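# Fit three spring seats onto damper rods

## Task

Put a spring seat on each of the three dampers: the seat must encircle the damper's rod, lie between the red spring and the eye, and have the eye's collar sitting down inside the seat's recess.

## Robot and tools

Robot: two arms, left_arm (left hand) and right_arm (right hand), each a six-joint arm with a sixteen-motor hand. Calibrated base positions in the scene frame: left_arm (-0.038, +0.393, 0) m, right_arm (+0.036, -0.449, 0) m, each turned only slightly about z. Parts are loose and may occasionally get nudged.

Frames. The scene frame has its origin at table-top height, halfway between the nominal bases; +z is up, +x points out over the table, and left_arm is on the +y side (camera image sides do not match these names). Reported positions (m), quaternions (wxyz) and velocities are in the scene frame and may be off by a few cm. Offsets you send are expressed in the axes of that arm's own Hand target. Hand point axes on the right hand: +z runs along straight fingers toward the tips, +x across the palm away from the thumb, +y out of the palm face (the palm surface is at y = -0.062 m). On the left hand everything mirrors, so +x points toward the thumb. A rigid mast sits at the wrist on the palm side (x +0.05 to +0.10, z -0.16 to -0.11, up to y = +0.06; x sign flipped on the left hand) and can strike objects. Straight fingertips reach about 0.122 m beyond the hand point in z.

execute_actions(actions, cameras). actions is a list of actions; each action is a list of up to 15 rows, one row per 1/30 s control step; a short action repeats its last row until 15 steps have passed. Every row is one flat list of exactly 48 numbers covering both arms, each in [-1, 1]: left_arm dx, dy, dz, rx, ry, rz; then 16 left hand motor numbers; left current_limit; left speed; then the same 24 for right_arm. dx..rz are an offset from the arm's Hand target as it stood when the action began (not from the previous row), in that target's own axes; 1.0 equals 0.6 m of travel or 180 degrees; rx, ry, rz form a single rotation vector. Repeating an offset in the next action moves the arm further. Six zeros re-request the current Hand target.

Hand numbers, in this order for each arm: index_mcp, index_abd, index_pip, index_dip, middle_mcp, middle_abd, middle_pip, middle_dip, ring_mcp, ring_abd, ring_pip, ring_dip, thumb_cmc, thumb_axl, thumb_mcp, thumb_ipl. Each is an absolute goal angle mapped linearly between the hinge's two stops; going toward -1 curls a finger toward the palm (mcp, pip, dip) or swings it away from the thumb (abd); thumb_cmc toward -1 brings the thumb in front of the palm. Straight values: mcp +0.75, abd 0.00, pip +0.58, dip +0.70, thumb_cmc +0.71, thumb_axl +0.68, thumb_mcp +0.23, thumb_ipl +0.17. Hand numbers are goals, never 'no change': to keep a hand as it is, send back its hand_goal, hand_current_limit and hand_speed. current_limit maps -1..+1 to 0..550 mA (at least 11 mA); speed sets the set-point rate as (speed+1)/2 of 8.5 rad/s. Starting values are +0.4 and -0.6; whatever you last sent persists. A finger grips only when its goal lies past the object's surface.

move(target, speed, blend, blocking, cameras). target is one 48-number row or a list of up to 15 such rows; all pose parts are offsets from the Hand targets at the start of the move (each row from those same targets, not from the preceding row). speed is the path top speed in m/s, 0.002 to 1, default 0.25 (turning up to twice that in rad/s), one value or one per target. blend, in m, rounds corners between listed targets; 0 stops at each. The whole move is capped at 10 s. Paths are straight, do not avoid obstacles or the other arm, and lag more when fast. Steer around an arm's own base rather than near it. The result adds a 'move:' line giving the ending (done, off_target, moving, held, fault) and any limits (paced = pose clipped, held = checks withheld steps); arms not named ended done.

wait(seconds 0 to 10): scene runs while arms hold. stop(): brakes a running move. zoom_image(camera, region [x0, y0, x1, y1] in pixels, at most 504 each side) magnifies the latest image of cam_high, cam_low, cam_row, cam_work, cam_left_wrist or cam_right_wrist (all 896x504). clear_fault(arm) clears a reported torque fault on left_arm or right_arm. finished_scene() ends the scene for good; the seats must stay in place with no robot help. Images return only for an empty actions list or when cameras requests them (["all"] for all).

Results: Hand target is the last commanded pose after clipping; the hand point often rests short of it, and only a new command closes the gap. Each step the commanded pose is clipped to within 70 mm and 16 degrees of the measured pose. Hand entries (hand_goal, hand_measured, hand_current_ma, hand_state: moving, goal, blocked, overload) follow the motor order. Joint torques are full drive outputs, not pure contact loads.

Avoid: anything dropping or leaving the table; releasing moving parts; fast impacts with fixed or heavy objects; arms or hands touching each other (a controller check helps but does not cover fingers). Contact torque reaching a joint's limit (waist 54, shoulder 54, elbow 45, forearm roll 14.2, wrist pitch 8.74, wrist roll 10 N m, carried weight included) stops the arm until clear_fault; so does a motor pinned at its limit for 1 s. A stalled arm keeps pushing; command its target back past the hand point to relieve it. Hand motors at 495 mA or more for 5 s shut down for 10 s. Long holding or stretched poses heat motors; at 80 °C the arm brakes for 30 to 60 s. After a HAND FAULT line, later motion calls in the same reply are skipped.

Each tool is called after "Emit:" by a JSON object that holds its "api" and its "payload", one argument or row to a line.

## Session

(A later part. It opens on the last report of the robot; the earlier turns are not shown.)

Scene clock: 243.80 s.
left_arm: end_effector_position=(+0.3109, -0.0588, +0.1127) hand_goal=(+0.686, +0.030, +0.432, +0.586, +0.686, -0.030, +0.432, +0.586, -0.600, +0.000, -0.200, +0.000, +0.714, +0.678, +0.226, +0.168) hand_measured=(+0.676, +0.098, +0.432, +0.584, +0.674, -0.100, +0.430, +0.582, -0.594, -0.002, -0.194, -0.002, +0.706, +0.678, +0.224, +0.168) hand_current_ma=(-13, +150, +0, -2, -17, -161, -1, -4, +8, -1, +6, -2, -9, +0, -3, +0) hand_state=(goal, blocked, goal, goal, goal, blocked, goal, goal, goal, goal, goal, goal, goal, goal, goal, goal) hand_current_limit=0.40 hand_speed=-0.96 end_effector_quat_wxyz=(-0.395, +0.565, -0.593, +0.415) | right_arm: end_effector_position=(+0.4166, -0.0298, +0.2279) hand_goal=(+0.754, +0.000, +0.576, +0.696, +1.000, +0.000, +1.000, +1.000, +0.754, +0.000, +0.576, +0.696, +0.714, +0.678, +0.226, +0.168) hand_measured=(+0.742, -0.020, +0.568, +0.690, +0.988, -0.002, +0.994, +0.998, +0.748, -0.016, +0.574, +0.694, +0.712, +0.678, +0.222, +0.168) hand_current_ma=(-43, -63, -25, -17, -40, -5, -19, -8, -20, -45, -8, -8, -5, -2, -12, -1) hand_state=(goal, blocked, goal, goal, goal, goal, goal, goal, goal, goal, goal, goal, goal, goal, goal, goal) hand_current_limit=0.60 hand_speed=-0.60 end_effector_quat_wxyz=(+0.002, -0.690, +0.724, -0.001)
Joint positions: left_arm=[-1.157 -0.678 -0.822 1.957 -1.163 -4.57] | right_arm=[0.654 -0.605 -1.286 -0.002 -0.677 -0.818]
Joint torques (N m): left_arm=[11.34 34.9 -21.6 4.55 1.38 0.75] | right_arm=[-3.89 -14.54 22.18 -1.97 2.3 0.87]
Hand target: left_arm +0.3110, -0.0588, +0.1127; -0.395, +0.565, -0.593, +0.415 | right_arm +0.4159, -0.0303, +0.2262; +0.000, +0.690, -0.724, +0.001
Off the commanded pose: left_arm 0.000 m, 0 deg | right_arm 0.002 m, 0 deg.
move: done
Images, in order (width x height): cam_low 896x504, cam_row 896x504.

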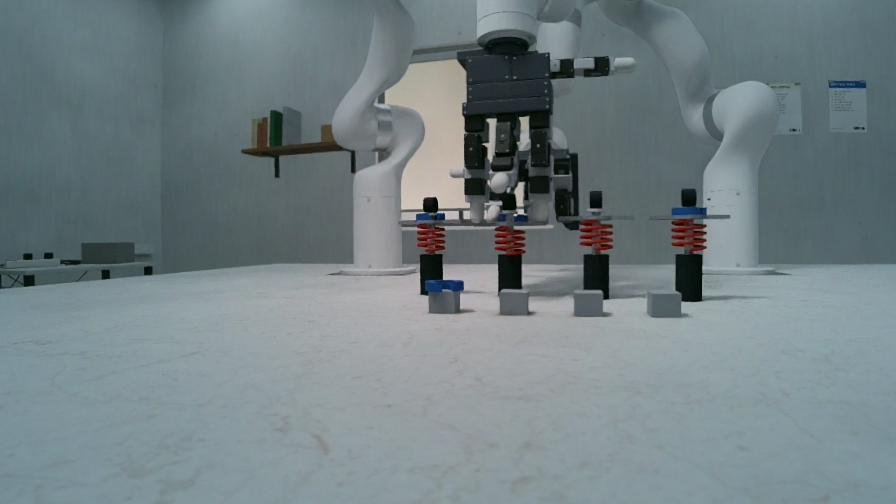

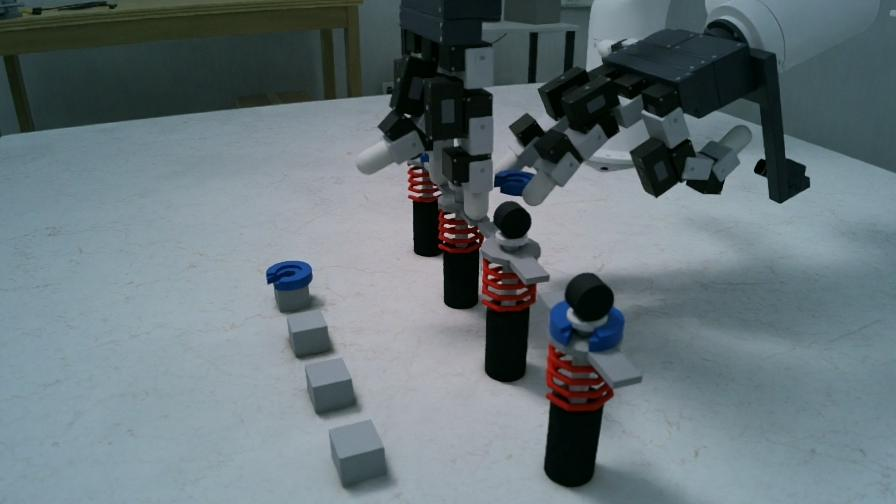

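Emit:
{"api": "move", "payload": {
  "target": [0,-0.00685,0.0188,0,0,0, 0.685,0.03,0.431,0.585, 0.685,-0.03,0.431,0.585, -0.6,0,-0.2,0.0, 0.714,0.678,0.226,0.168, 0.4,-0.96, 0,0,0,0,0,0, 0.754,0,0.576,0.696, 1,0,1,1, 0.754,0,0.576,0.696, 0.714,0.678,0.226,0.168, 0.6,-0.6],
  "speed": 0.025,
  "cameras": ["cam_low","cam_row"]
}}

Emit:
{"api": "zoom_image", "payload": {
  "camera": "cam_low",
  "region": [485, 200, 535, 235]
}}

Emit:
{"api": "zoom_image", "payload": {
  "camera": "cam_low",
  "region": [505, 210, 535, 228]
}}

Emit:
{"api": "zoom_image", "payload": {
  "camera": "cam_row",
  "region": [440, 150, 560, 220]
}}

Scene clock: 245.00 s.
left_arm: end_effector_position=(+0.3229, -0.0594, +0.1127) hand_goal=(+0.686, +0.030, +0.432, +0.586, +0.686, -0.030, +0.432, +0.586, -0.600, +0.000, -0.200, +0.000, +0.714, +0.678, +0.226, +0.168) hand_measured=(+0.676, +0.098, +0.432, +0.584, +0.674, -0.100, +0.430, +0.582, -0.594, -0.002, -0.194, -0.002, +0.706, +0.678, +0.224, +0.168) hand_current_ma=(-13, +150, +0, -2, -17, -161, -1, -4, +8, -1, +6, -2, -9, +0, -3, +0) hand_state=(goal, blocked, goal, goal, goal, blocked, goal, goal, goal, goal, goal, goal, goal, goal, goal, goal) hand_current_limit=0.40 hand_speed=-0.96 end_effector_quat_wxyz=(-0.395, +0.565, -0.593, +0.415) | right_arm: end_effector_position=(+0.4166, -0.0298, +0.2279) hand_goal=(+0.754, +0.000, +0.576, +0.696, +1.000, +0.000, +1.000, +1.000, +0.754, +0.000, +0.576, +0.696, +0.714, +0.678, +0.226, +0.168) hand_measured=(+0.742, -0.020, +0.568, +0.690, +0.988, -0.002, +0.994, +0.998, +0.748, -0.016, +0.574, +0.694, +0.712, +0.678, +0.222, +0.168) hand_current_ma=(-43, -63, -25, -17, -40, -5, -19, -8, -20, -45, -8, -8, -5, -2, -12, -1) hand_state=(goal, blocked, goal, goal, goal, goal, goal, goal, goal, goal, goal, goal, goal, goal, goal, goal) hand_current_limit=0.60 hand_speed=-0.60 end_effector_quat_wxyz=(+0.002, -0.690, +0.724, -0.001)
Joint positions: left_arm=[-1.133 -0.684 -0.837 1.978 -1.157 -4.564] | right_arm=[0.654 -0.605 -1.286 -0.002 -0.677 -0.818]
Joint torques (N m): left_arm=[11.53 38.97 -20.47 3.56 1.29 1.17] | right_arm=[-5.31 -15.57 21.56 -2.24 2.37 0.95]
Hand target: left_arm +0.3230, -0.0594, +0.1127; -0.395, +0.565, -0.593, +0.415 | right_arm +0.4159, -0.0303, +0.2262; +0.000, +0.690, -0.724, +0.001
Off the commanded pose: left_arm 0.000 m, 0 deg | right_arm 0.002 m, 0 deg.
move: done
Images, in order (width x height): cam_low 896x504, cam_row 896x504.

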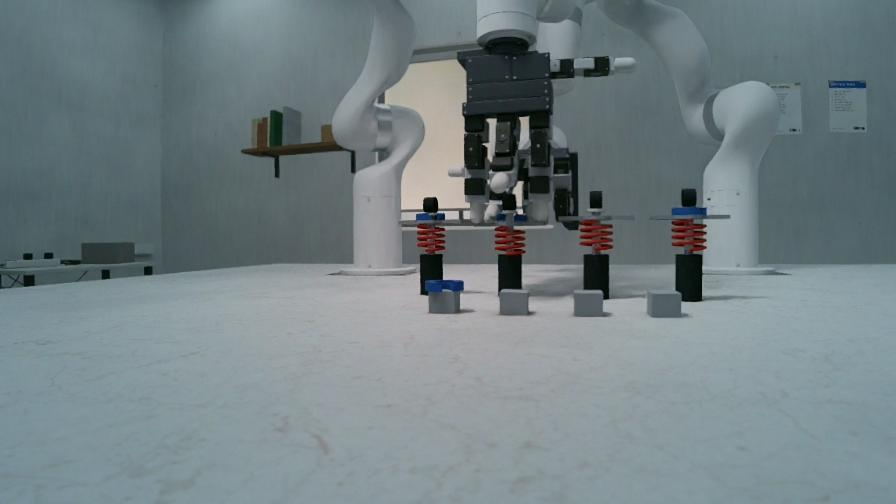

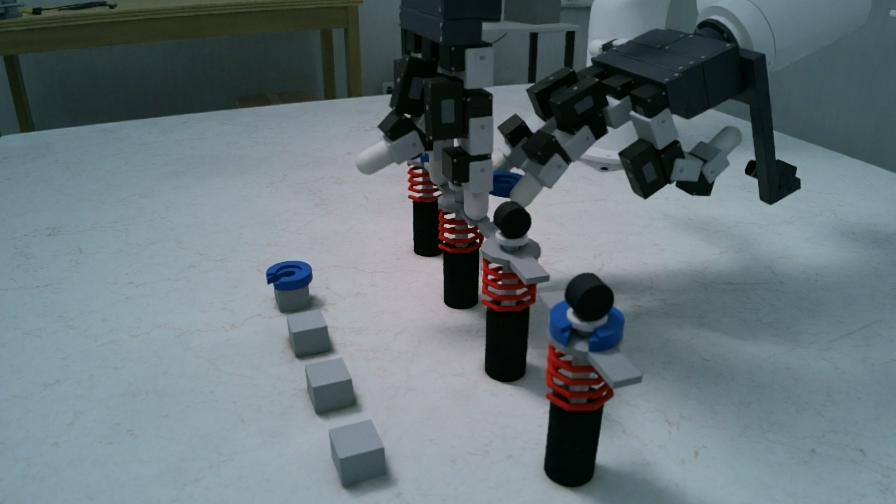

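Scaled by 10.080.

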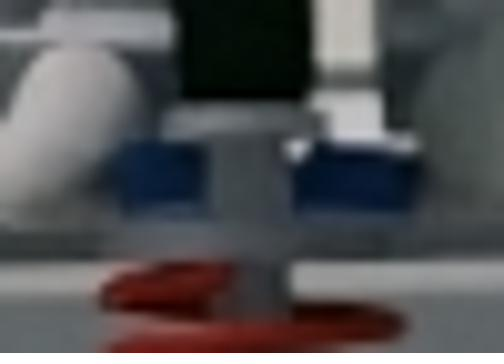

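Scaled by 16.800.

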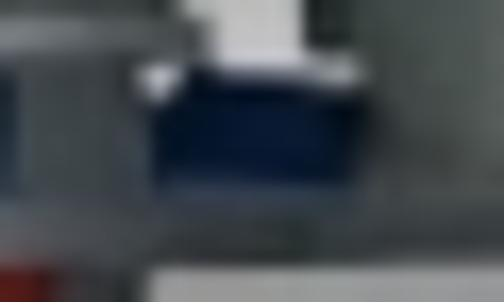

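Scaled by 4.200.

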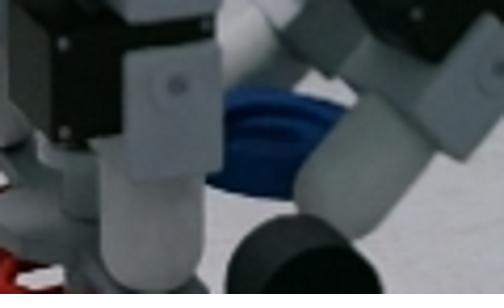

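Emit:
{"api": "move", "payload": {
  "target": [0.0013,-0.0040,0.0128,0,0,0, 0.685,0.03,0.431,0.585, 0.685,-0.03,0.431,0.585, -0.6,0,-0.2,0.0, 0.714,0.678,0.226,0.168, 0.4,-0.96, 0,0,0,0,0,0, 0.754,0,0.576,0.696, 1,0,1,1, 0.754,0,0.576,0.696, 0.714,0.678,0.226,0.168, 0.6,-0.6],
  "speed": 0.02,
  "cameras": ["cam_low","cam_row"]
}}

Emit:
{"api": "zoom_image", "payload": {
  "camera": "cam_low",
  "region": [485, 200, 535, 235]
}}

Emit:
{"api": "zoom_image", "payload": {
  "camera": "cam_low",
  "region": [505, 210, 535, 228]
}}

Emit:
{"api": "zoom_image", "payload": {
  "camera": "cam_row",
  "region": [440, 150, 560, 220]
}}

Scene clock: 246.93 s.
left_arm: end_effector_position=(+0.3309, -0.0606, +0.1123) hand_goal=(+0.686, +0.030, +0.432, +0.586, +0.686, -0.030, +0.432, +0.586, -0.600, +0.000, -0.200, +0.000, +0.714, +0.678, +0.226, +0.168) hand_measured=(+0.676, +0.098, +0.432, +0.584, +0.674, -0.100, +0.430, +0.582, -0.594, -0.002, -0.194, -0.002, +0.706, +0.678, +0.224, +0.168) hand_current_ma=(-13, +150, +0, -2, -17, -161, -1, -4, +8, -1, +6, -2, -9, +0, -3, +0) hand_state=(goal, blocked, goal, goal, goal, blocked, goal, goal, goal, goal, goal, goal, goal, goal, goal, goal) hand_current_limit=0.40 hand_speed=-0.96 end_effector_quat_wxyz=(-0.395, +0.565, -0.593, +0.415) | right_arm: end_effector_position=(+0.4166, -0.0298, +0.2279) hand_goal=(+0.754, +0.000, +0.576, +0.696, +1.000, +0.000, +1.000, +1.000, +0.754, +0.000, +0.576, +0.696, +0.714, +0.678, +0.226, +0.168) hand_measured=(+0.742, -0.020, +0.568, +0.690, +0.988, -0.002, +0.994, +0.998, +0.748, -0.016, +0.574, +0.694, +0.712, +0.678, +0.222, +0.168) hand_current_ma=(-43, -63, -25, -17, -40, -5, -19, -8, -20, -45, -8, -8, -5, -2, -12, -1) hand_state=(goal, blocked, goal, goal, goal, goal, goal, goal, goal, goal, goal, goal, goal, goal, goal, goal) hand_current_limit=0.60 hand_speed=-0.60 end_effector_quat_wxyz=(+0.002, -0.690, +0.724, -0.001)
Joint positions: left_arm=[-1.119 -0.691 -0.849 1.99 -1.153 -4.559] | right_arm=[0.654 -0.605 -1.286 -0.002 -0.677 -0.818]
Joint torques (N m): left_arm=[11.34 37.88 -21.26 4.3 1.39 1.06] | right_arm=[-4.23 -15.45 21.44 -2.3 2.33 0.94]
Hand target: left_arm +0.3310, -0.0606, +0.1123; -0.395, +0.565, -0.593, +0.415 | right_arm +0.4159, -0.0303, +0.2262; +0.000, +0.690, -0.724, +0.001
Off the commanded pose: left_arm 0.000 m, 0 deg | right_arm 0.002 m, 0 deg.
move: done
Images, in order (width x height): cam_low 896x504, cam_row 896x504.

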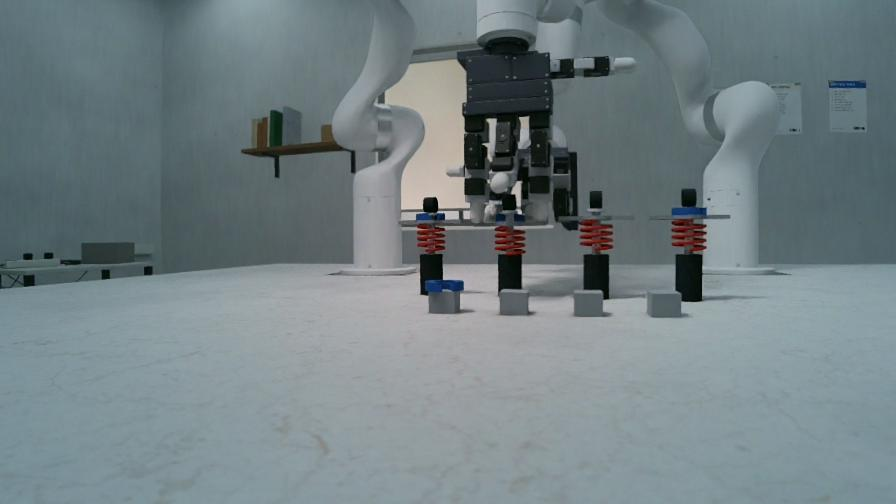

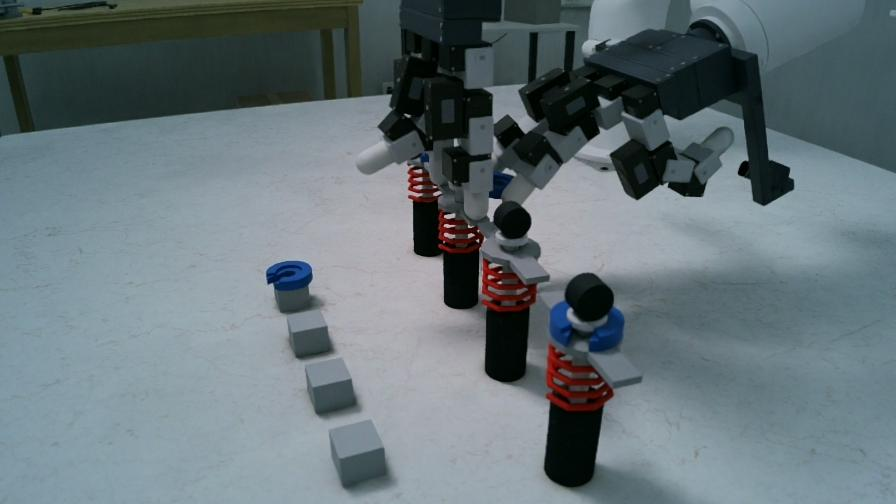

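Scaled by 10.080.

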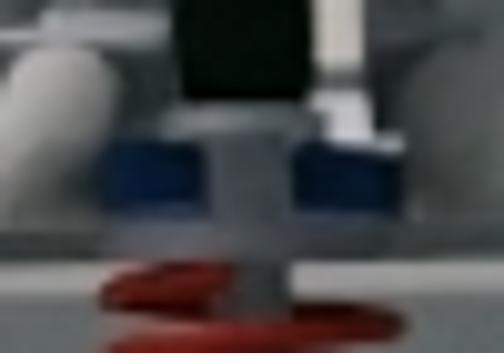

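Scaled by 16.800.

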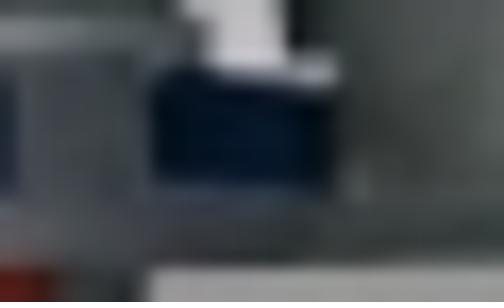

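Scaled by 4.200.

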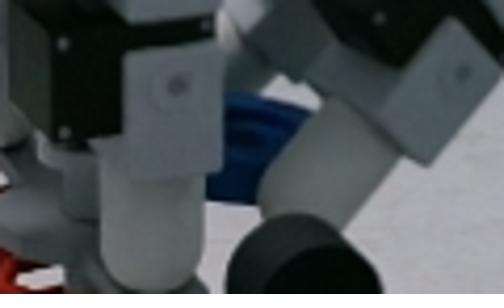

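Emit:
{"api": "move", "payload": {
  "target": [-0.0015,-0.0045,0.0125,0,0,0, 0.685,0.03,0.431,0.585, 0.685,-0.03,0.431,0.585, -0.6,0,-0.2,0.0, 0.714,0.678,0.226,0.168, 0.4,-0.96, 0,0,0,0,0,0, 0.754,0,0.576,0.696, 1,0,1,1, 0.754,0,0.576,0.696, 0.714,0.678,0.226,0.168, 0.6,-0.6],
  "speed": 0.015,
  "cameras": ["cam_low","cam_row"]
}}

Emit:
{"api": "zoom_image", "payload": {
  "camera": "cam_low",
  "region": [485, 200, 535, 235]
}}

Emit:
{"api": "zoom_image", "payload": {
  "camera": "cam_low",
  "region": [490, 208, 530, 228]
}}

Emit:
{"api": "zoom_image", "payload": {
  "camera": "cam_row",
  "region": [440, 150, 560, 220]
}}

Scene clock: 248.47 s.
left_arm: end_effector_position=(+0.3389, -0.0601, +0.1123) hand_goal=(+0.686, +0.030, +0.432, +0.586, +0.686, -0.030, +0.432, +0.586, -0.600, +0.000, -0.200, +0.000, +0.714, +0.678, +0.226, +0.168) hand_measured=(+0.676, +0.098, +0.432, +0.584, +0.674, -0.100, +0.430, +0.582, -0.594, -0.002, -0.194, -0.002, +0.706, +0.678, +0.224, +0.168) hand_current_ma=(-13, +150, +0, -2, -17, -161, -1, -4, +8, -1, +6, -2, -9, +0, -3, +0) hand_state=(goal, blocked, goal, goal, goal, blocked, goal, goal, goal, goal, goal, goal, goal, goal, goal, goal) hand_current_limit=0.40 hand_speed=-0.96 end_effector_quat_wxyz=(-0.395, +0.565, -0.593, +0.415) | right_arm: end_effector_position=(+0.4166, -0.0298, +0.2279) hand_goal=(+0.754, +0.000, +0.576, +0.696, +1.000, +0.000, +1.000, +1.000, +0.754, +0.000, +0.576, +0.696, +0.714, +0.678, +0.226, +0.168) hand_measured=(+0.742, -0.020, +0.568, +0.690, +0.988, -0.002, +0.994, +0.998, +0.748, -0.016, +0.574, +0.694, +0.712, +0.678, +0.222, +0.168) hand_current_ma=(-43, -63, -25, -17, -40, -5, -19, -8, -20, -45, -8, -8, -5, -2, -12, -1) hand_state=(goal, blocked, goal, goal, goal, goal, goal, goal, goal, goal, goal, goal, goal, goal, goal, goal) hand_current_limit=0.60 hand_speed=-0.60 end_effector_quat_wxyz=(+0.002, -0.690, +0.724, -0.001)
Joint positions: left_arm=[-1.103 -0.695 -0.858 2.005 -1.148 -4.556] | right_arm=[0.654 -0.605 -1.286 -0.002 -0.677 -0.818]
Joint torques (N m): left_arm=[11.35 38.5 -19.93 4.73 1.37 0.95] | right_arm=[-3.99 -16.52 21.77 -1.93 2.36 0.93]
Hand target: left_arm +0.3390, -0.0601, +0.1123; -0.395, +0.565, -0.593, +0.415 | right_arm +0.4159, -0.0303, +0.2262; +0.000, +0.690, -0.724, +0.001
Off the commanded pose: left_arm 0.000 m, 0 deg | right_arm 0.002 m, 0 deg.
move: done
Images, in order (width x height): cam_low 896x504, cam_row 896x504.

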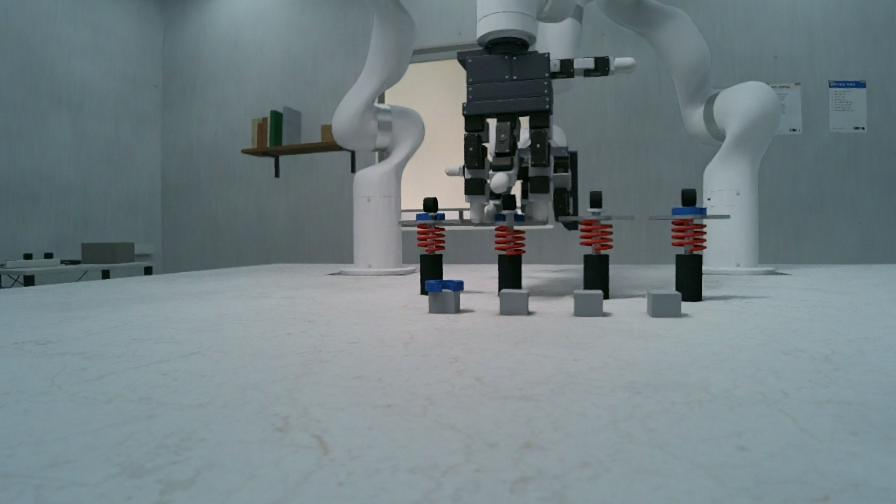

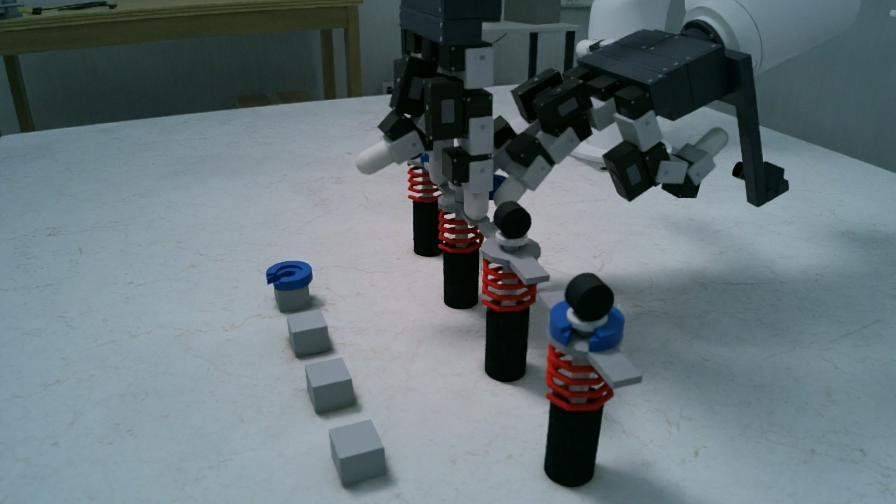

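Scaled by 10.080.

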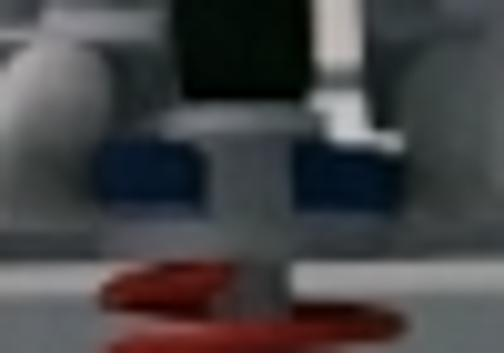

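Scaled by 12.600.

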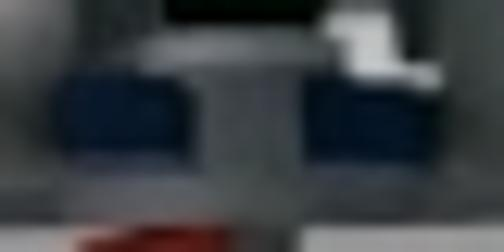

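Scaled by 4.200.

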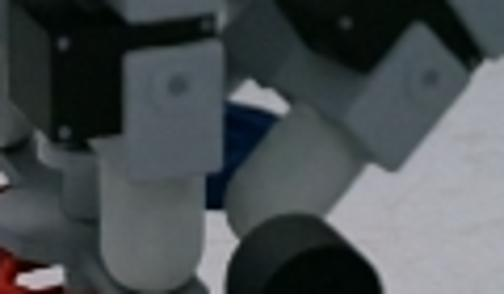

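Emit:
{"api": "move", "payload": {
  "target": [-0.0022,-0.0045,0.0125,0,0,0, 0.685,0.03,0.431,0.585, 0.685,-0.03,0.431,0.585, -0.6,0,-0.2,0.0, 0.714,0.678,0.226,0.168, 0.4,-0.96, 0,0,0,0,0,0, 0.754,0,0.576,0.696, 1,0,1,1, 0.754,0,0.576,0.696, 0.714,0.678,0.226,0.168, 0.6,-0.6],
  "speed": 0.015,
  "cameras": ["cam_low","cam_row"]
}}

Emit:
{"api": "zoom_image", "payload": {
  "camera": "cam_low",
  "region": [490, 208, 530, 228]
}}

Emit:
{"api": "zoom_image", "payload": {
  "camera": "cam_row",
  "region": [440, 150, 560, 220]
}}

Scene clock: 249.63 s.
left_arm: end_effector_position=(+0.3469, -0.0591, +0.1122) hand_goal=(+0.686, +0.030, +0.432, +0.586, +0.686, -0.030, +0.432, +0.586, -0.600, +0.000, -0.200, +0.000, +0.714, +0.678, +0.226, +0.168) hand_measured=(+0.676, +0.098, +0.432, +0.584, +0.666, -0.100, +0.422, +0.582, -0.594, -0.002, -0.194, -0.002, +0.706, +0.678, +0.224, +0.168) hand_current_ma=(-13, +150, +0, -1, -36, -161, -14, -4, +8, -1, +6, -2, -9, +0, -3, +0) hand_state=(goal, blocked, goal, goal, goal, blocked, goal, goal, goal, goal, goal, goal, goal, goal, goal, goal) hand_current_limit=0.40 hand_speed=-0.96 end_effector_quat_wxyz=(-0.395, +0.565, -0.593, +0.415) | right_arm: end_effector_position=(+0.4166, -0.0298, +0.2279) hand_goal=(+0.754, +0.000, +0.576, +0.696, +1.000, +0.000, +1.000, +1.000, +0.754, +0.000, +0.576, +0.696, +0.714, +0.678, +0.226, +0.168) hand_measured=(+0.742, -0.020, +0.568, +0.690, +0.988, -0.002, +0.994, +0.998, +0.748, -0.016, +0.574, +0.694, +0.712, +0.678, +0.222, +0.168) hand_current_ma=(-43, -63, -25, -17, -40, -5, -19, -8, -20, -46, -8, -8, -5, -2, -12, -1) hand_state=(goal, blocked, goal, goal, goal, goal, goal, goal, goal, goal, goal, goal, goal, goal, goal, goal) hand_current_limit=0.60 hand_speed=-0.60 end_effector_quat_wxyz=(+0.002, -0.690, +0.724, -0.001)
Joint positions: left_arm=[-1.086 -0.699 -0.865 2.02 -1.144 -4.553] | right_arm=[0.654 -0.605 -1.286 -0.002 -0.677 -0.818]
Joint torques (N m): left_arm=[12.42 37.61 -22.23 4.86 1.49 0.96] | right_arm=[-3.13 -16.13 21.76 -2.29 2.32 0.99]
Hand target: left_arm +0.3470, -0.0591, +0.1122; -0.395, +0.565, -0.593, +0.415 | right_arm +0.4159, -0.0303, +0.2262; +0.000, +0.690, -0.724, +0.001
Off the commanded pose: left_arm 0.000 m, 0 deg | right_arm 0.002 m, 0 deg.
move: done
Images, in order (width x height): cam_low 896x504, cam_row 896x504.

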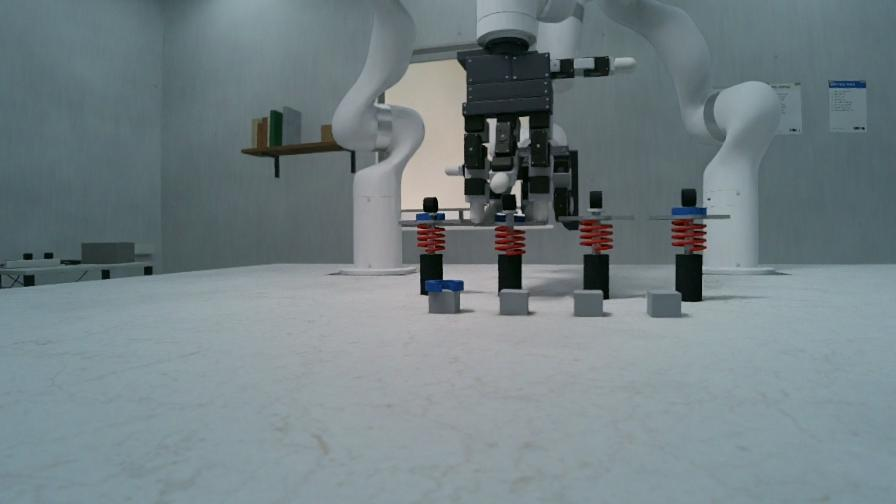

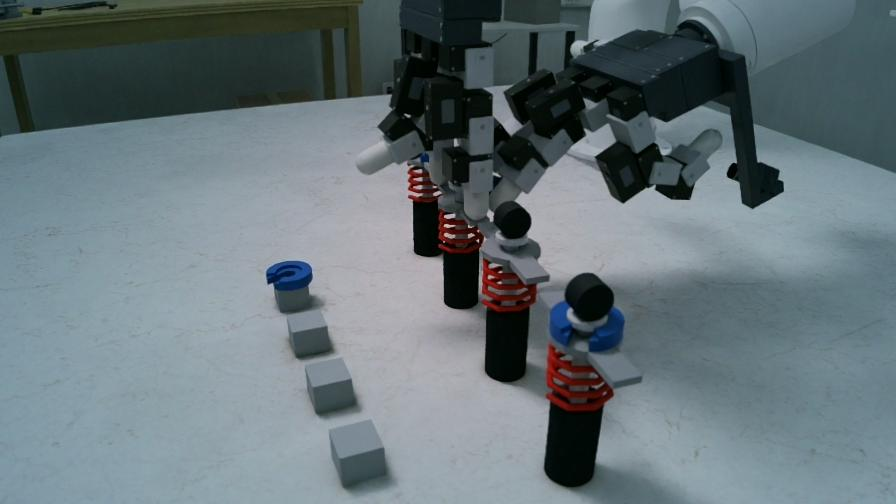

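Scaled by 12.600.

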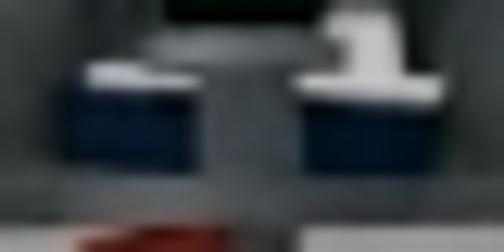

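Scaled by 4.200.

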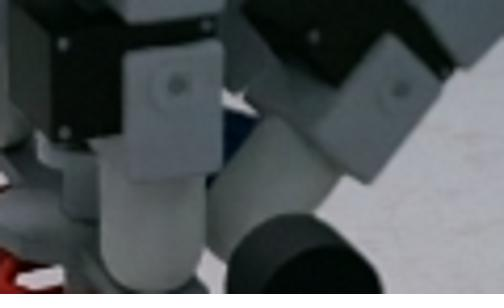

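Emit:
{"api": "zoom_image", "payload": {
  "camera": "cam_row",
  "region": [470, 160, 520, 215]
}}

Emit:
{"api": "execute_actions", "payload": {
  "actions": [],
  "cameras": ["cam_work","cam_left_wrist","cam_right_wrist"]
}}

Emit:
{"api": "zoom_image", "payload": {
  "camera": "cam_work",
  "region": [380, 190, 450, 250]
}}

Scaled by 9.164.

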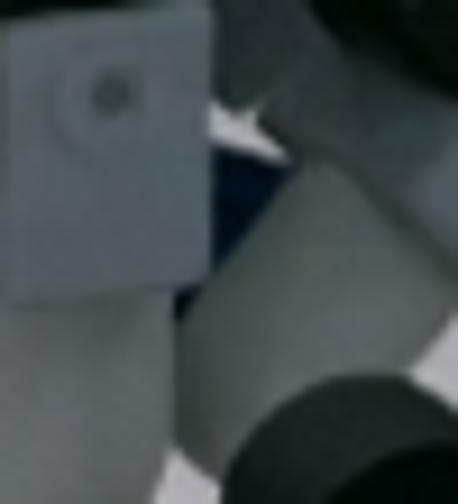

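Scene clock: 250.30 s.
left_arm: end_effector_position=(+0.3470, -0.0591, +0.1122) hand_goal=(+0.686, +0.030, +0.432, +0.586, +0.686, -0.030, +0.432, +0.586, -0.600, +0.000, -0.200, +0.000, +0.714, +0.678, +0.226, +0.168) hand_measured=(+0.676, +0.098, +0.432, +0.584, +0.666, -0.100, +0.422, +0.582, -0.594, -0.002, -0.194, -0.002, +0.706, +0.678, +0.224, +0.168) hand_current_ma=(-13, +150, +0, -1, -36, -161, -14, -4, +8, -1, +6, -2, -9, +0, -3, +0) hand_state=(goal, blocked, goal, goal, goal, blocked, goal, goal, goal, goal, goal, goal, goal, goal, goal, goal) hand_current_limit=0.40 hand_speed=-0.96 end_effector_quat_wxyz=(-0.395, +0.565, -0.593, +0.415) | right_arm: end_effector_position=(+0.4166, -0.0298, +0.2279) hand_goal=(+0.754, +0.000, +0.576, +0.696, +1.000, +0.000, +1.000, +1.000, +0.754, +0.000, +0.576, +0.696, +0.714, +0.678, +0.226, +0.168) hand_measured=(+0.742, -0.020, +0.568, +0.690, +0.988, -0.002, +0.994, +0.998, +0.748, -0.016, +0.574, +0.694, +0.712, +0.678, +0.222, +0.168) hand_current_ma=(-43, -63, -25, -17, -40, -5, -19, -8, -20, -46, -8, -8, -5, -2, -12, -1) hand_state=(goal, blocked, goal, goal, goal, goal, goal, goal, goal, goal, goal, goal, goal, goal, goal, goal) hand_current_limit=0.60 hand_speed=-0.60 end_effector_quat_wxyz=(+0.002, -0.690, +0.724, -0.001)
Joint positions: left_arm=[-1.086 -0.699 -0.865 2.02 -1.144 -4.553] | right_arm=[0.654 -0.605 -1.286 -0.002 -0.677 -0.818]
Joint velocities: within noise
Joint torques (N m): left_arm=[10.66 37.83 -21.71 5.75 1.5 0.93] | right_arm=[-5.13 -14.7 21.82 -2.22 2.23 0.91]
Motor temperatures (°C): left_arm=[30 28 36 32 33 32] | right_arm=[32 34 37 30 35 34]
Hand target: left_arm +0.3470, -0.0591, +0.1122; -0.395, +0.565, -0.593, +0.415 | right_arm +0.4159, -0.0303, +0.2262; +0.000, +0.690, -0.724, +0.001
Off the commanded pose: left_arm 0.000 m, 0 deg | right_arm 0.002 m, 0 deg.
Images, in order (width x height): cam_work 896x504, cam_left_wrist 896x504, cam_right_wrist 896x504.

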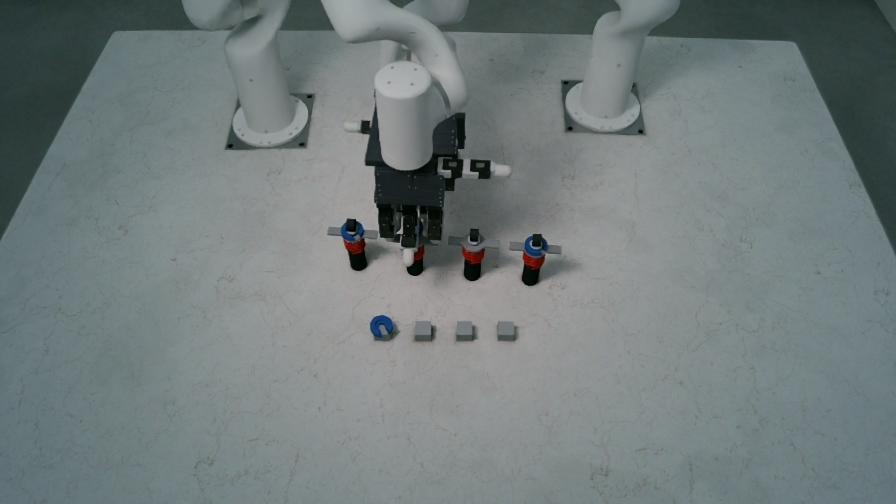

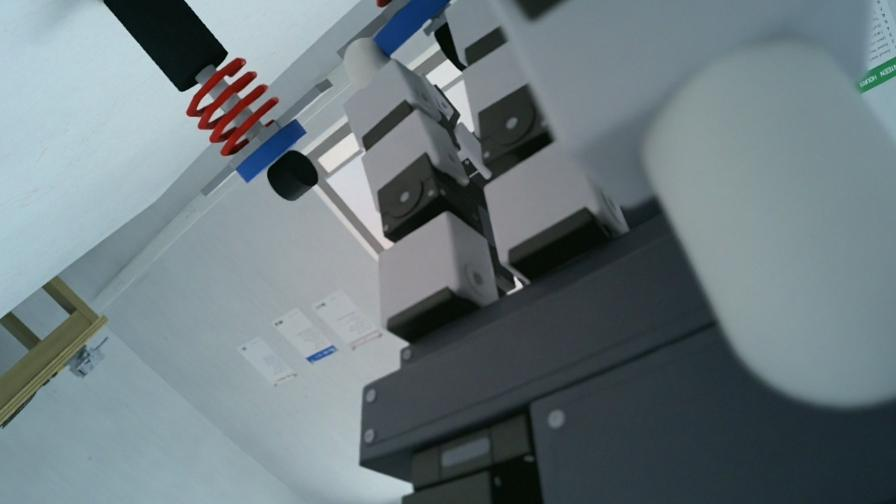

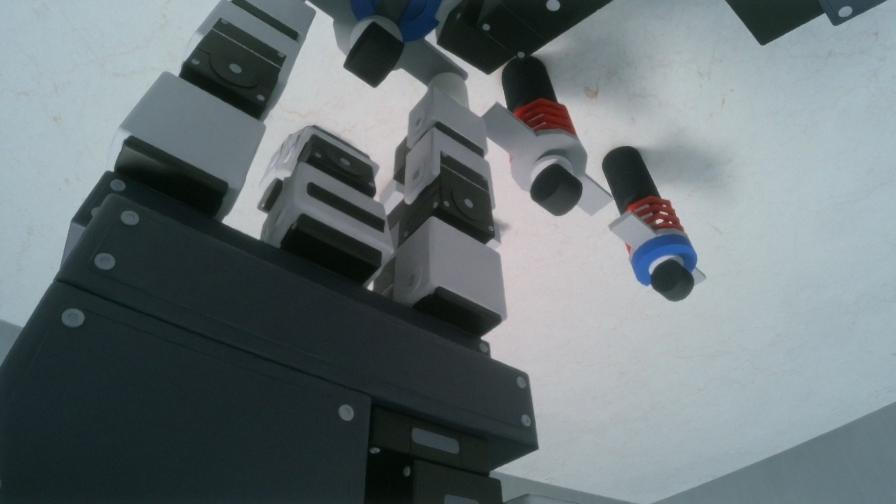

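Scaled by 7.200.

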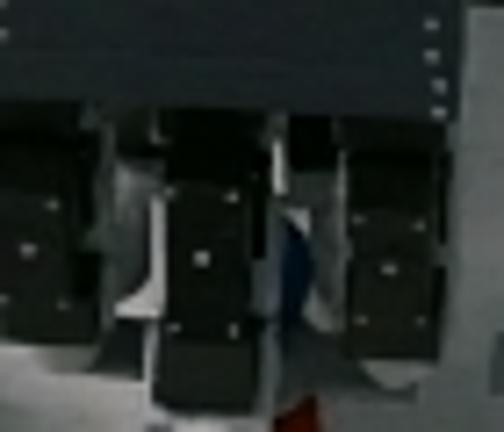

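Emit:
{"api": "move", "payload": {
  "target": [-0.0010,-0.0014,0.0066,0,0,0, 0.685,0.03,0.431,0.585, 0.685,-0.03,0.431,0.585, -0.6,0,-0.2,0.0, 0.714,0.678,0.226,0.168, 0.4,-0.96, 0,0,0,0,0,0, 0.754,0,0.576,0.696, 1,0,1,1, 0.754,0,0.576,0.696, 0.714,0.678,0.226,0.168, 0.6,-0.6],
  "speed": 0.012,
  "cameras": ["cam_low","cam_row"]
}}

Emit:
{"api": "zoom_image", "payload": {
  "camera": "cam_low",
  "region": [490, 208, 530, 228]
}}

Emit:
{"api": "zoom_image", "payload": {
  "camera": "cam_row",
  "region": [440, 150, 560, 220]
}}

Scene clock: 251.23 s.
left_arm: end_effector_position=(+0.3509, -0.0588, +0.1117) hand_goal=(+0.686, +0.030, +0.432, +0.586, +0.686, -0.030, +0.432, +0.586, -0.600, +0.000, -0.200, +0.000, +0.714, +0.678, +0.226, +0.168) hand_measured=(+0.676, +0.098, +0.432, +0.586, +0.666, -0.100, +0.422, +0.582, -0.594, -0.002, -0.194, -0.002, +0.706, +0.678, +0.224, +0.168) hand_current_ma=(-13, +150, +0, +0, -36, -162, -14, -4, +8, -1, +6, -2, -9, +0, -3, +0) hand_state=(goal, blocked, goal, goal, goal, blocked, goal, goal, goal, goal, goal, goal, goal, goal, goal, goal) hand_current_limit=0.40 hand_speed=-0.96 end_effector_quat_wxyz=(-0.395, +0.565, -0.593, +0.415) | right_arm: end_effector_position=(+0.4166, -0.0298, +0.2279) hand_goal=(+0.754, +0.000, +0.576, +0.696, +1.000, +0.000, +1.000, +1.000, +0.754, +0.000, +0.576, +0.696, +0.714, +0.678, +0.226, +0.168) hand_measured=(+0.742, -0.020, +0.568, +0.690, +0.988, -0.002, +0.994, +0.998, +0.748, -0.016, +0.574, +0.694, +0.712, +0.678, +0.222, +0.168) hand_current_ma=(-43, -64, -25, -17, -40, -5, -19, -8, -20, -46, -8, -8, -5, -2, -12, -1) hand_state=(goal, blocked, goal, goal, goal, goal, goal, goal, goal, goal, goal, goal, goal, goal, goal, goal) hand_current_limit=0.60 hand_speed=-0.60 end_effector_quat_wxyz=(+0.002, -0.690, +0.724, -0.001)
Joint positions: left_arm=[-1.078 -0.702 -0.87 2.028 -1.143 -4.552] | right_arm=[0.654 -0.605 -1.286 -0.002 -0.677 -0.818]
Joint torques (N m): left_arm=[11.12 36.33 -21.76 4.83 1.59 0.89] | right_arm=[-2.77 -17.1 21.98 -2.53 2.27 0.86]
Hand target: left_arm +0.3510, -0.0587, +0.1117; -0.395, +0.565, -0.593, +0.415 | right_arm +0.4159, -0.0303, +0.2262; +0.000, +0.690, -0.724, +0.001
Off the commanded pose: left_arm 0.000 m, 0 deg | right_arm 0.002 m, 0 deg.
move: done
Images, in order (width x height): cam_low 896x504, cam_row 896x504.

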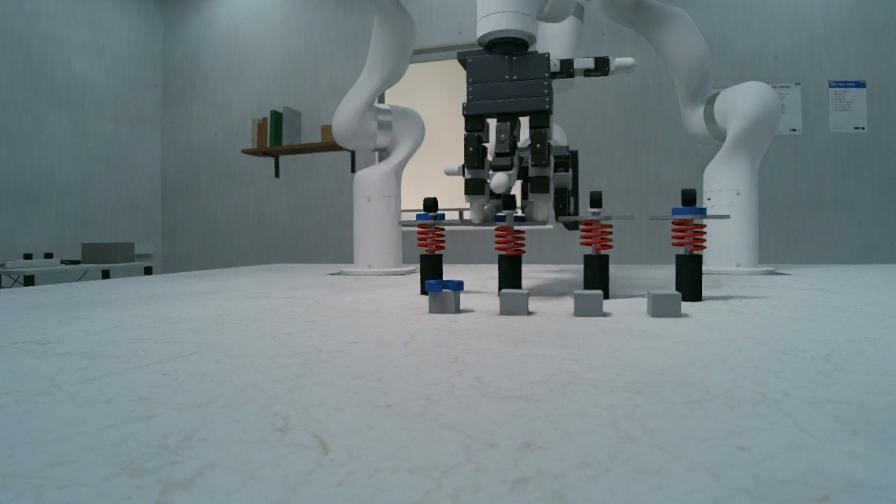

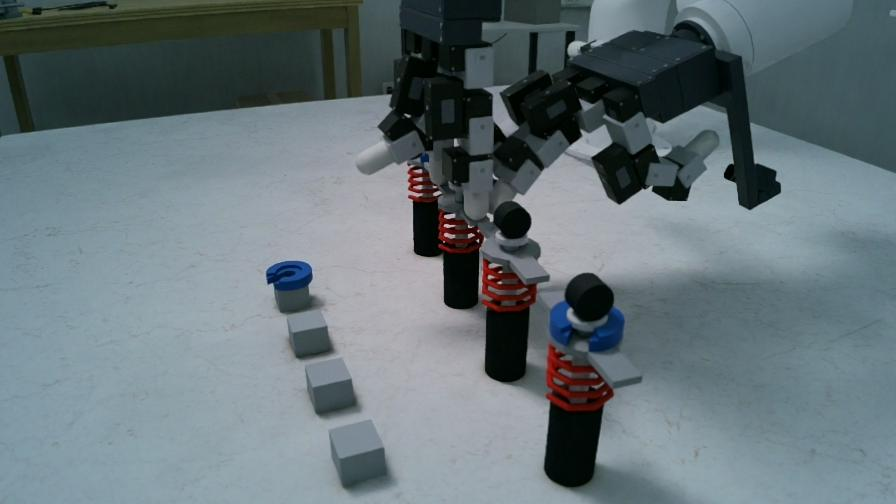

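Scaled by 12.600.

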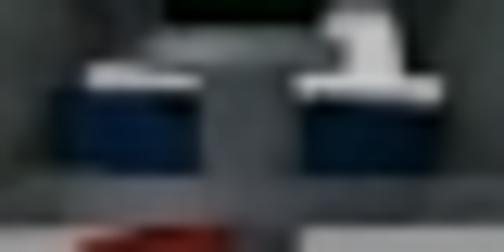

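Scaled by 4.200.

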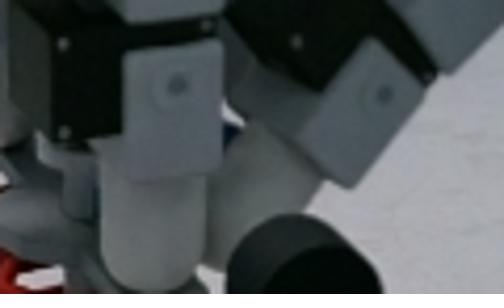

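Emit:
{"api": "move", "payload": {
  "target": [-0.0010,-0.0018,0.0064,0,0,0, 0.685,0.03,0.431,0.585, 0.685,-0.03,0.431,0.585, -0.6,0,-0.2,0.0, 0.714,0.678,0.226,0.168, 0.4,-0.96, 0,0,0,0,0,0, 0.754,0,0.576,0.696, 1,0,1,1, 0.754,0,0.576,0.696, 0.714,0.678,0.226,0.168, 0.6,-0.6],
  "speed": 0.012,
  "cameras": ["cam_low","cam_row"]
}}

Emit:
{"api": "zoom_image", "payload": {
  "camera": "cam_low",
  "region": [490, 208, 530, 228]
}}

Emit:
{"api": "zoom_image", "payload": {
  "camera": "cam_row",
  "region": [440, 150, 560, 220]
}}

Scene clock: 252.20 s.
left_arm: end_effector_position=(+0.3550, -0.0584, +0.1114) hand_goal=(+0.686, +0.030, +0.432, +0.586, +0.686, -0.030, +0.432, +0.586, -0.600, +0.000, -0.200, +0.000, +0.714, +0.678, +0.226, +0.168) hand_measured=(+0.686, +0.098, +0.410, +0.560, +0.666, -0.100, +0.418, +0.580, -0.594, -0.002, -0.194, -0.002, +0.706, +0.678, +0.224, +0.168) hand_current_ma=(+0, +150, -39, -48, -38, -162, -21, -7, +8, -1, +6, -2, -9, +0, -3, +0) hand_state=(goal, blocked, blocked, blocked, blocked, blocked, goal, goal, goal, goal, goal, goal, goal, goal, goal, goal) hand_current_limit=0.40 hand_speed=-0.96 end_effector_quat_wxyz=(-0.395, +0.565, -0.593, +0.415) | right_arm: end_effector_position=(+0.4164, -0.0299, +0.2275) hand_goal=(+0.754, +0.000, +0.576, +0.696, +1.000, +0.000, +1.000, +1.000, +0.754, +0.000, +0.576, +0.696, +0.714, +0.678, +0.226, +0.168) hand_measured=(+0.742, -0.022, +0.568, +0.690, +0.988, -0.002, +0.994, +0.998, +0.748, -0.016, +0.574, +0.692, +0.712, +0.678, +0.222, +0.168) hand_current_ma=(-43, -66, -25, -19, -40, -5, -19, -8, -20, -48, -8, -9, -5, -2, -12, -1) hand_state=(goal, blocked, goal, goal, goal, goal, goal, goal, goal, goal, goal, goal, goal, goal, goal, goal) hand_current_limit=0.60 hand_speed=-0.60 end_effector_quat_wxyz=(+0.002, -0.690, +0.724, -0.001)
Joint positions: left_arm=[-1.07 -0.705 -0.874 2.035 -1.141 -4.551] | right_arm=[0.654 -0.606 -1.286 -0.002 -0.677 -0.818]
Joint torques (N m): left_arm=[20.79 27.55 -20.71 2.91 2.36 1.44] | right_arm=[-4.32 -11.51 17.5 -2.07 2.41 0.87]
Hand target: left_arm +0.3550, -0.0583, +0.1114; -0.395, +0.565, -0.593, +0.415 | right_arm +0.4159, -0.0303, +0.2262; +0.000, +0.690, -0.724, +0.001
Off the commanded pose: left_arm 0.000 m, 0 deg | right_arm 0.001 m, 0 deg.
move: done
Images, in order (width x height): cam_low 896x504, cam_row 896x504.

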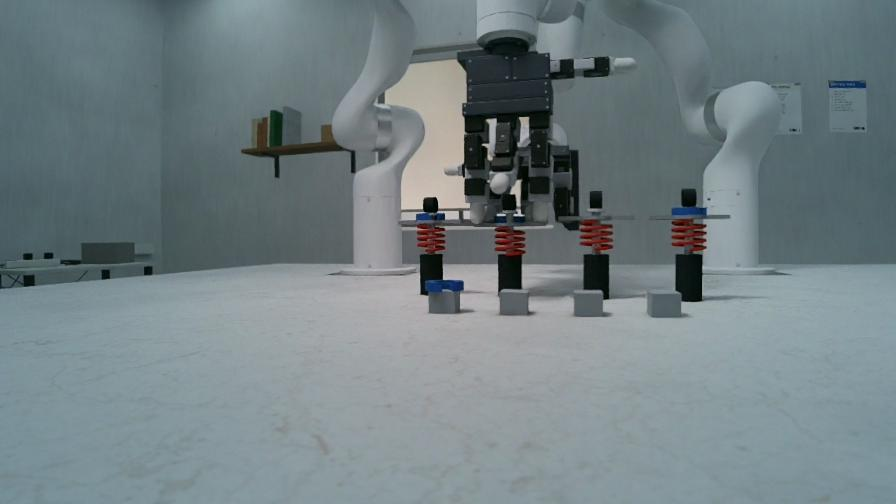

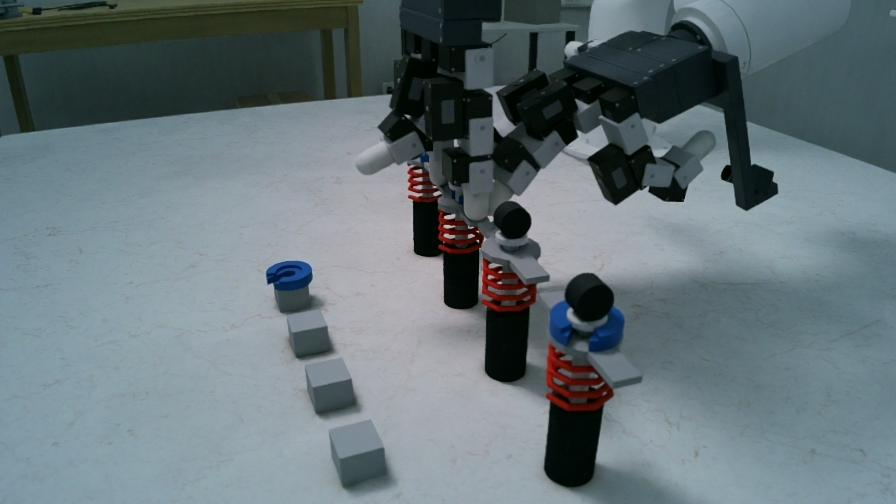

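Scaled by 12.600.

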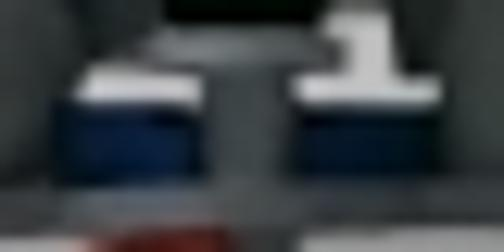

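Scaled by 4.200.

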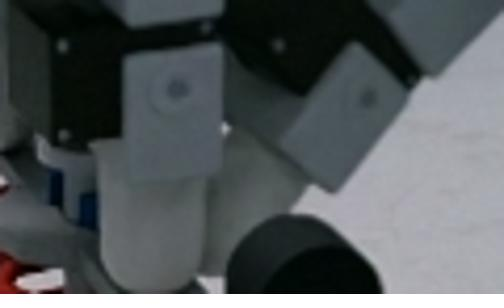

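Emit:
{"api": "zoom_image", "payload": {
  "camera": "cam_row",
  "region": [430, 165, 490, 215]
}}

Emit:
{"api": "zoom_image", "payload": {
  "camera": "cam_low",
  "region": [460, 170, 560, 240]
}}

Scaled by 8.400.

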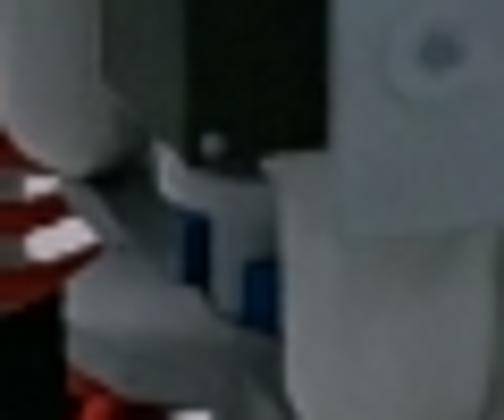

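Scaled by 5.040.

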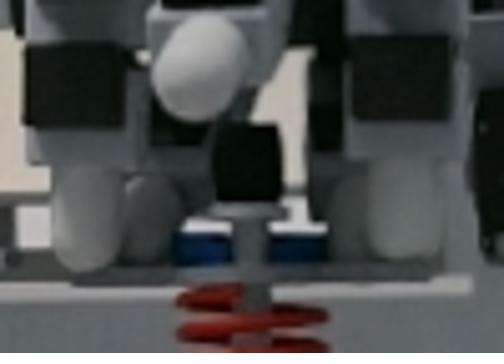

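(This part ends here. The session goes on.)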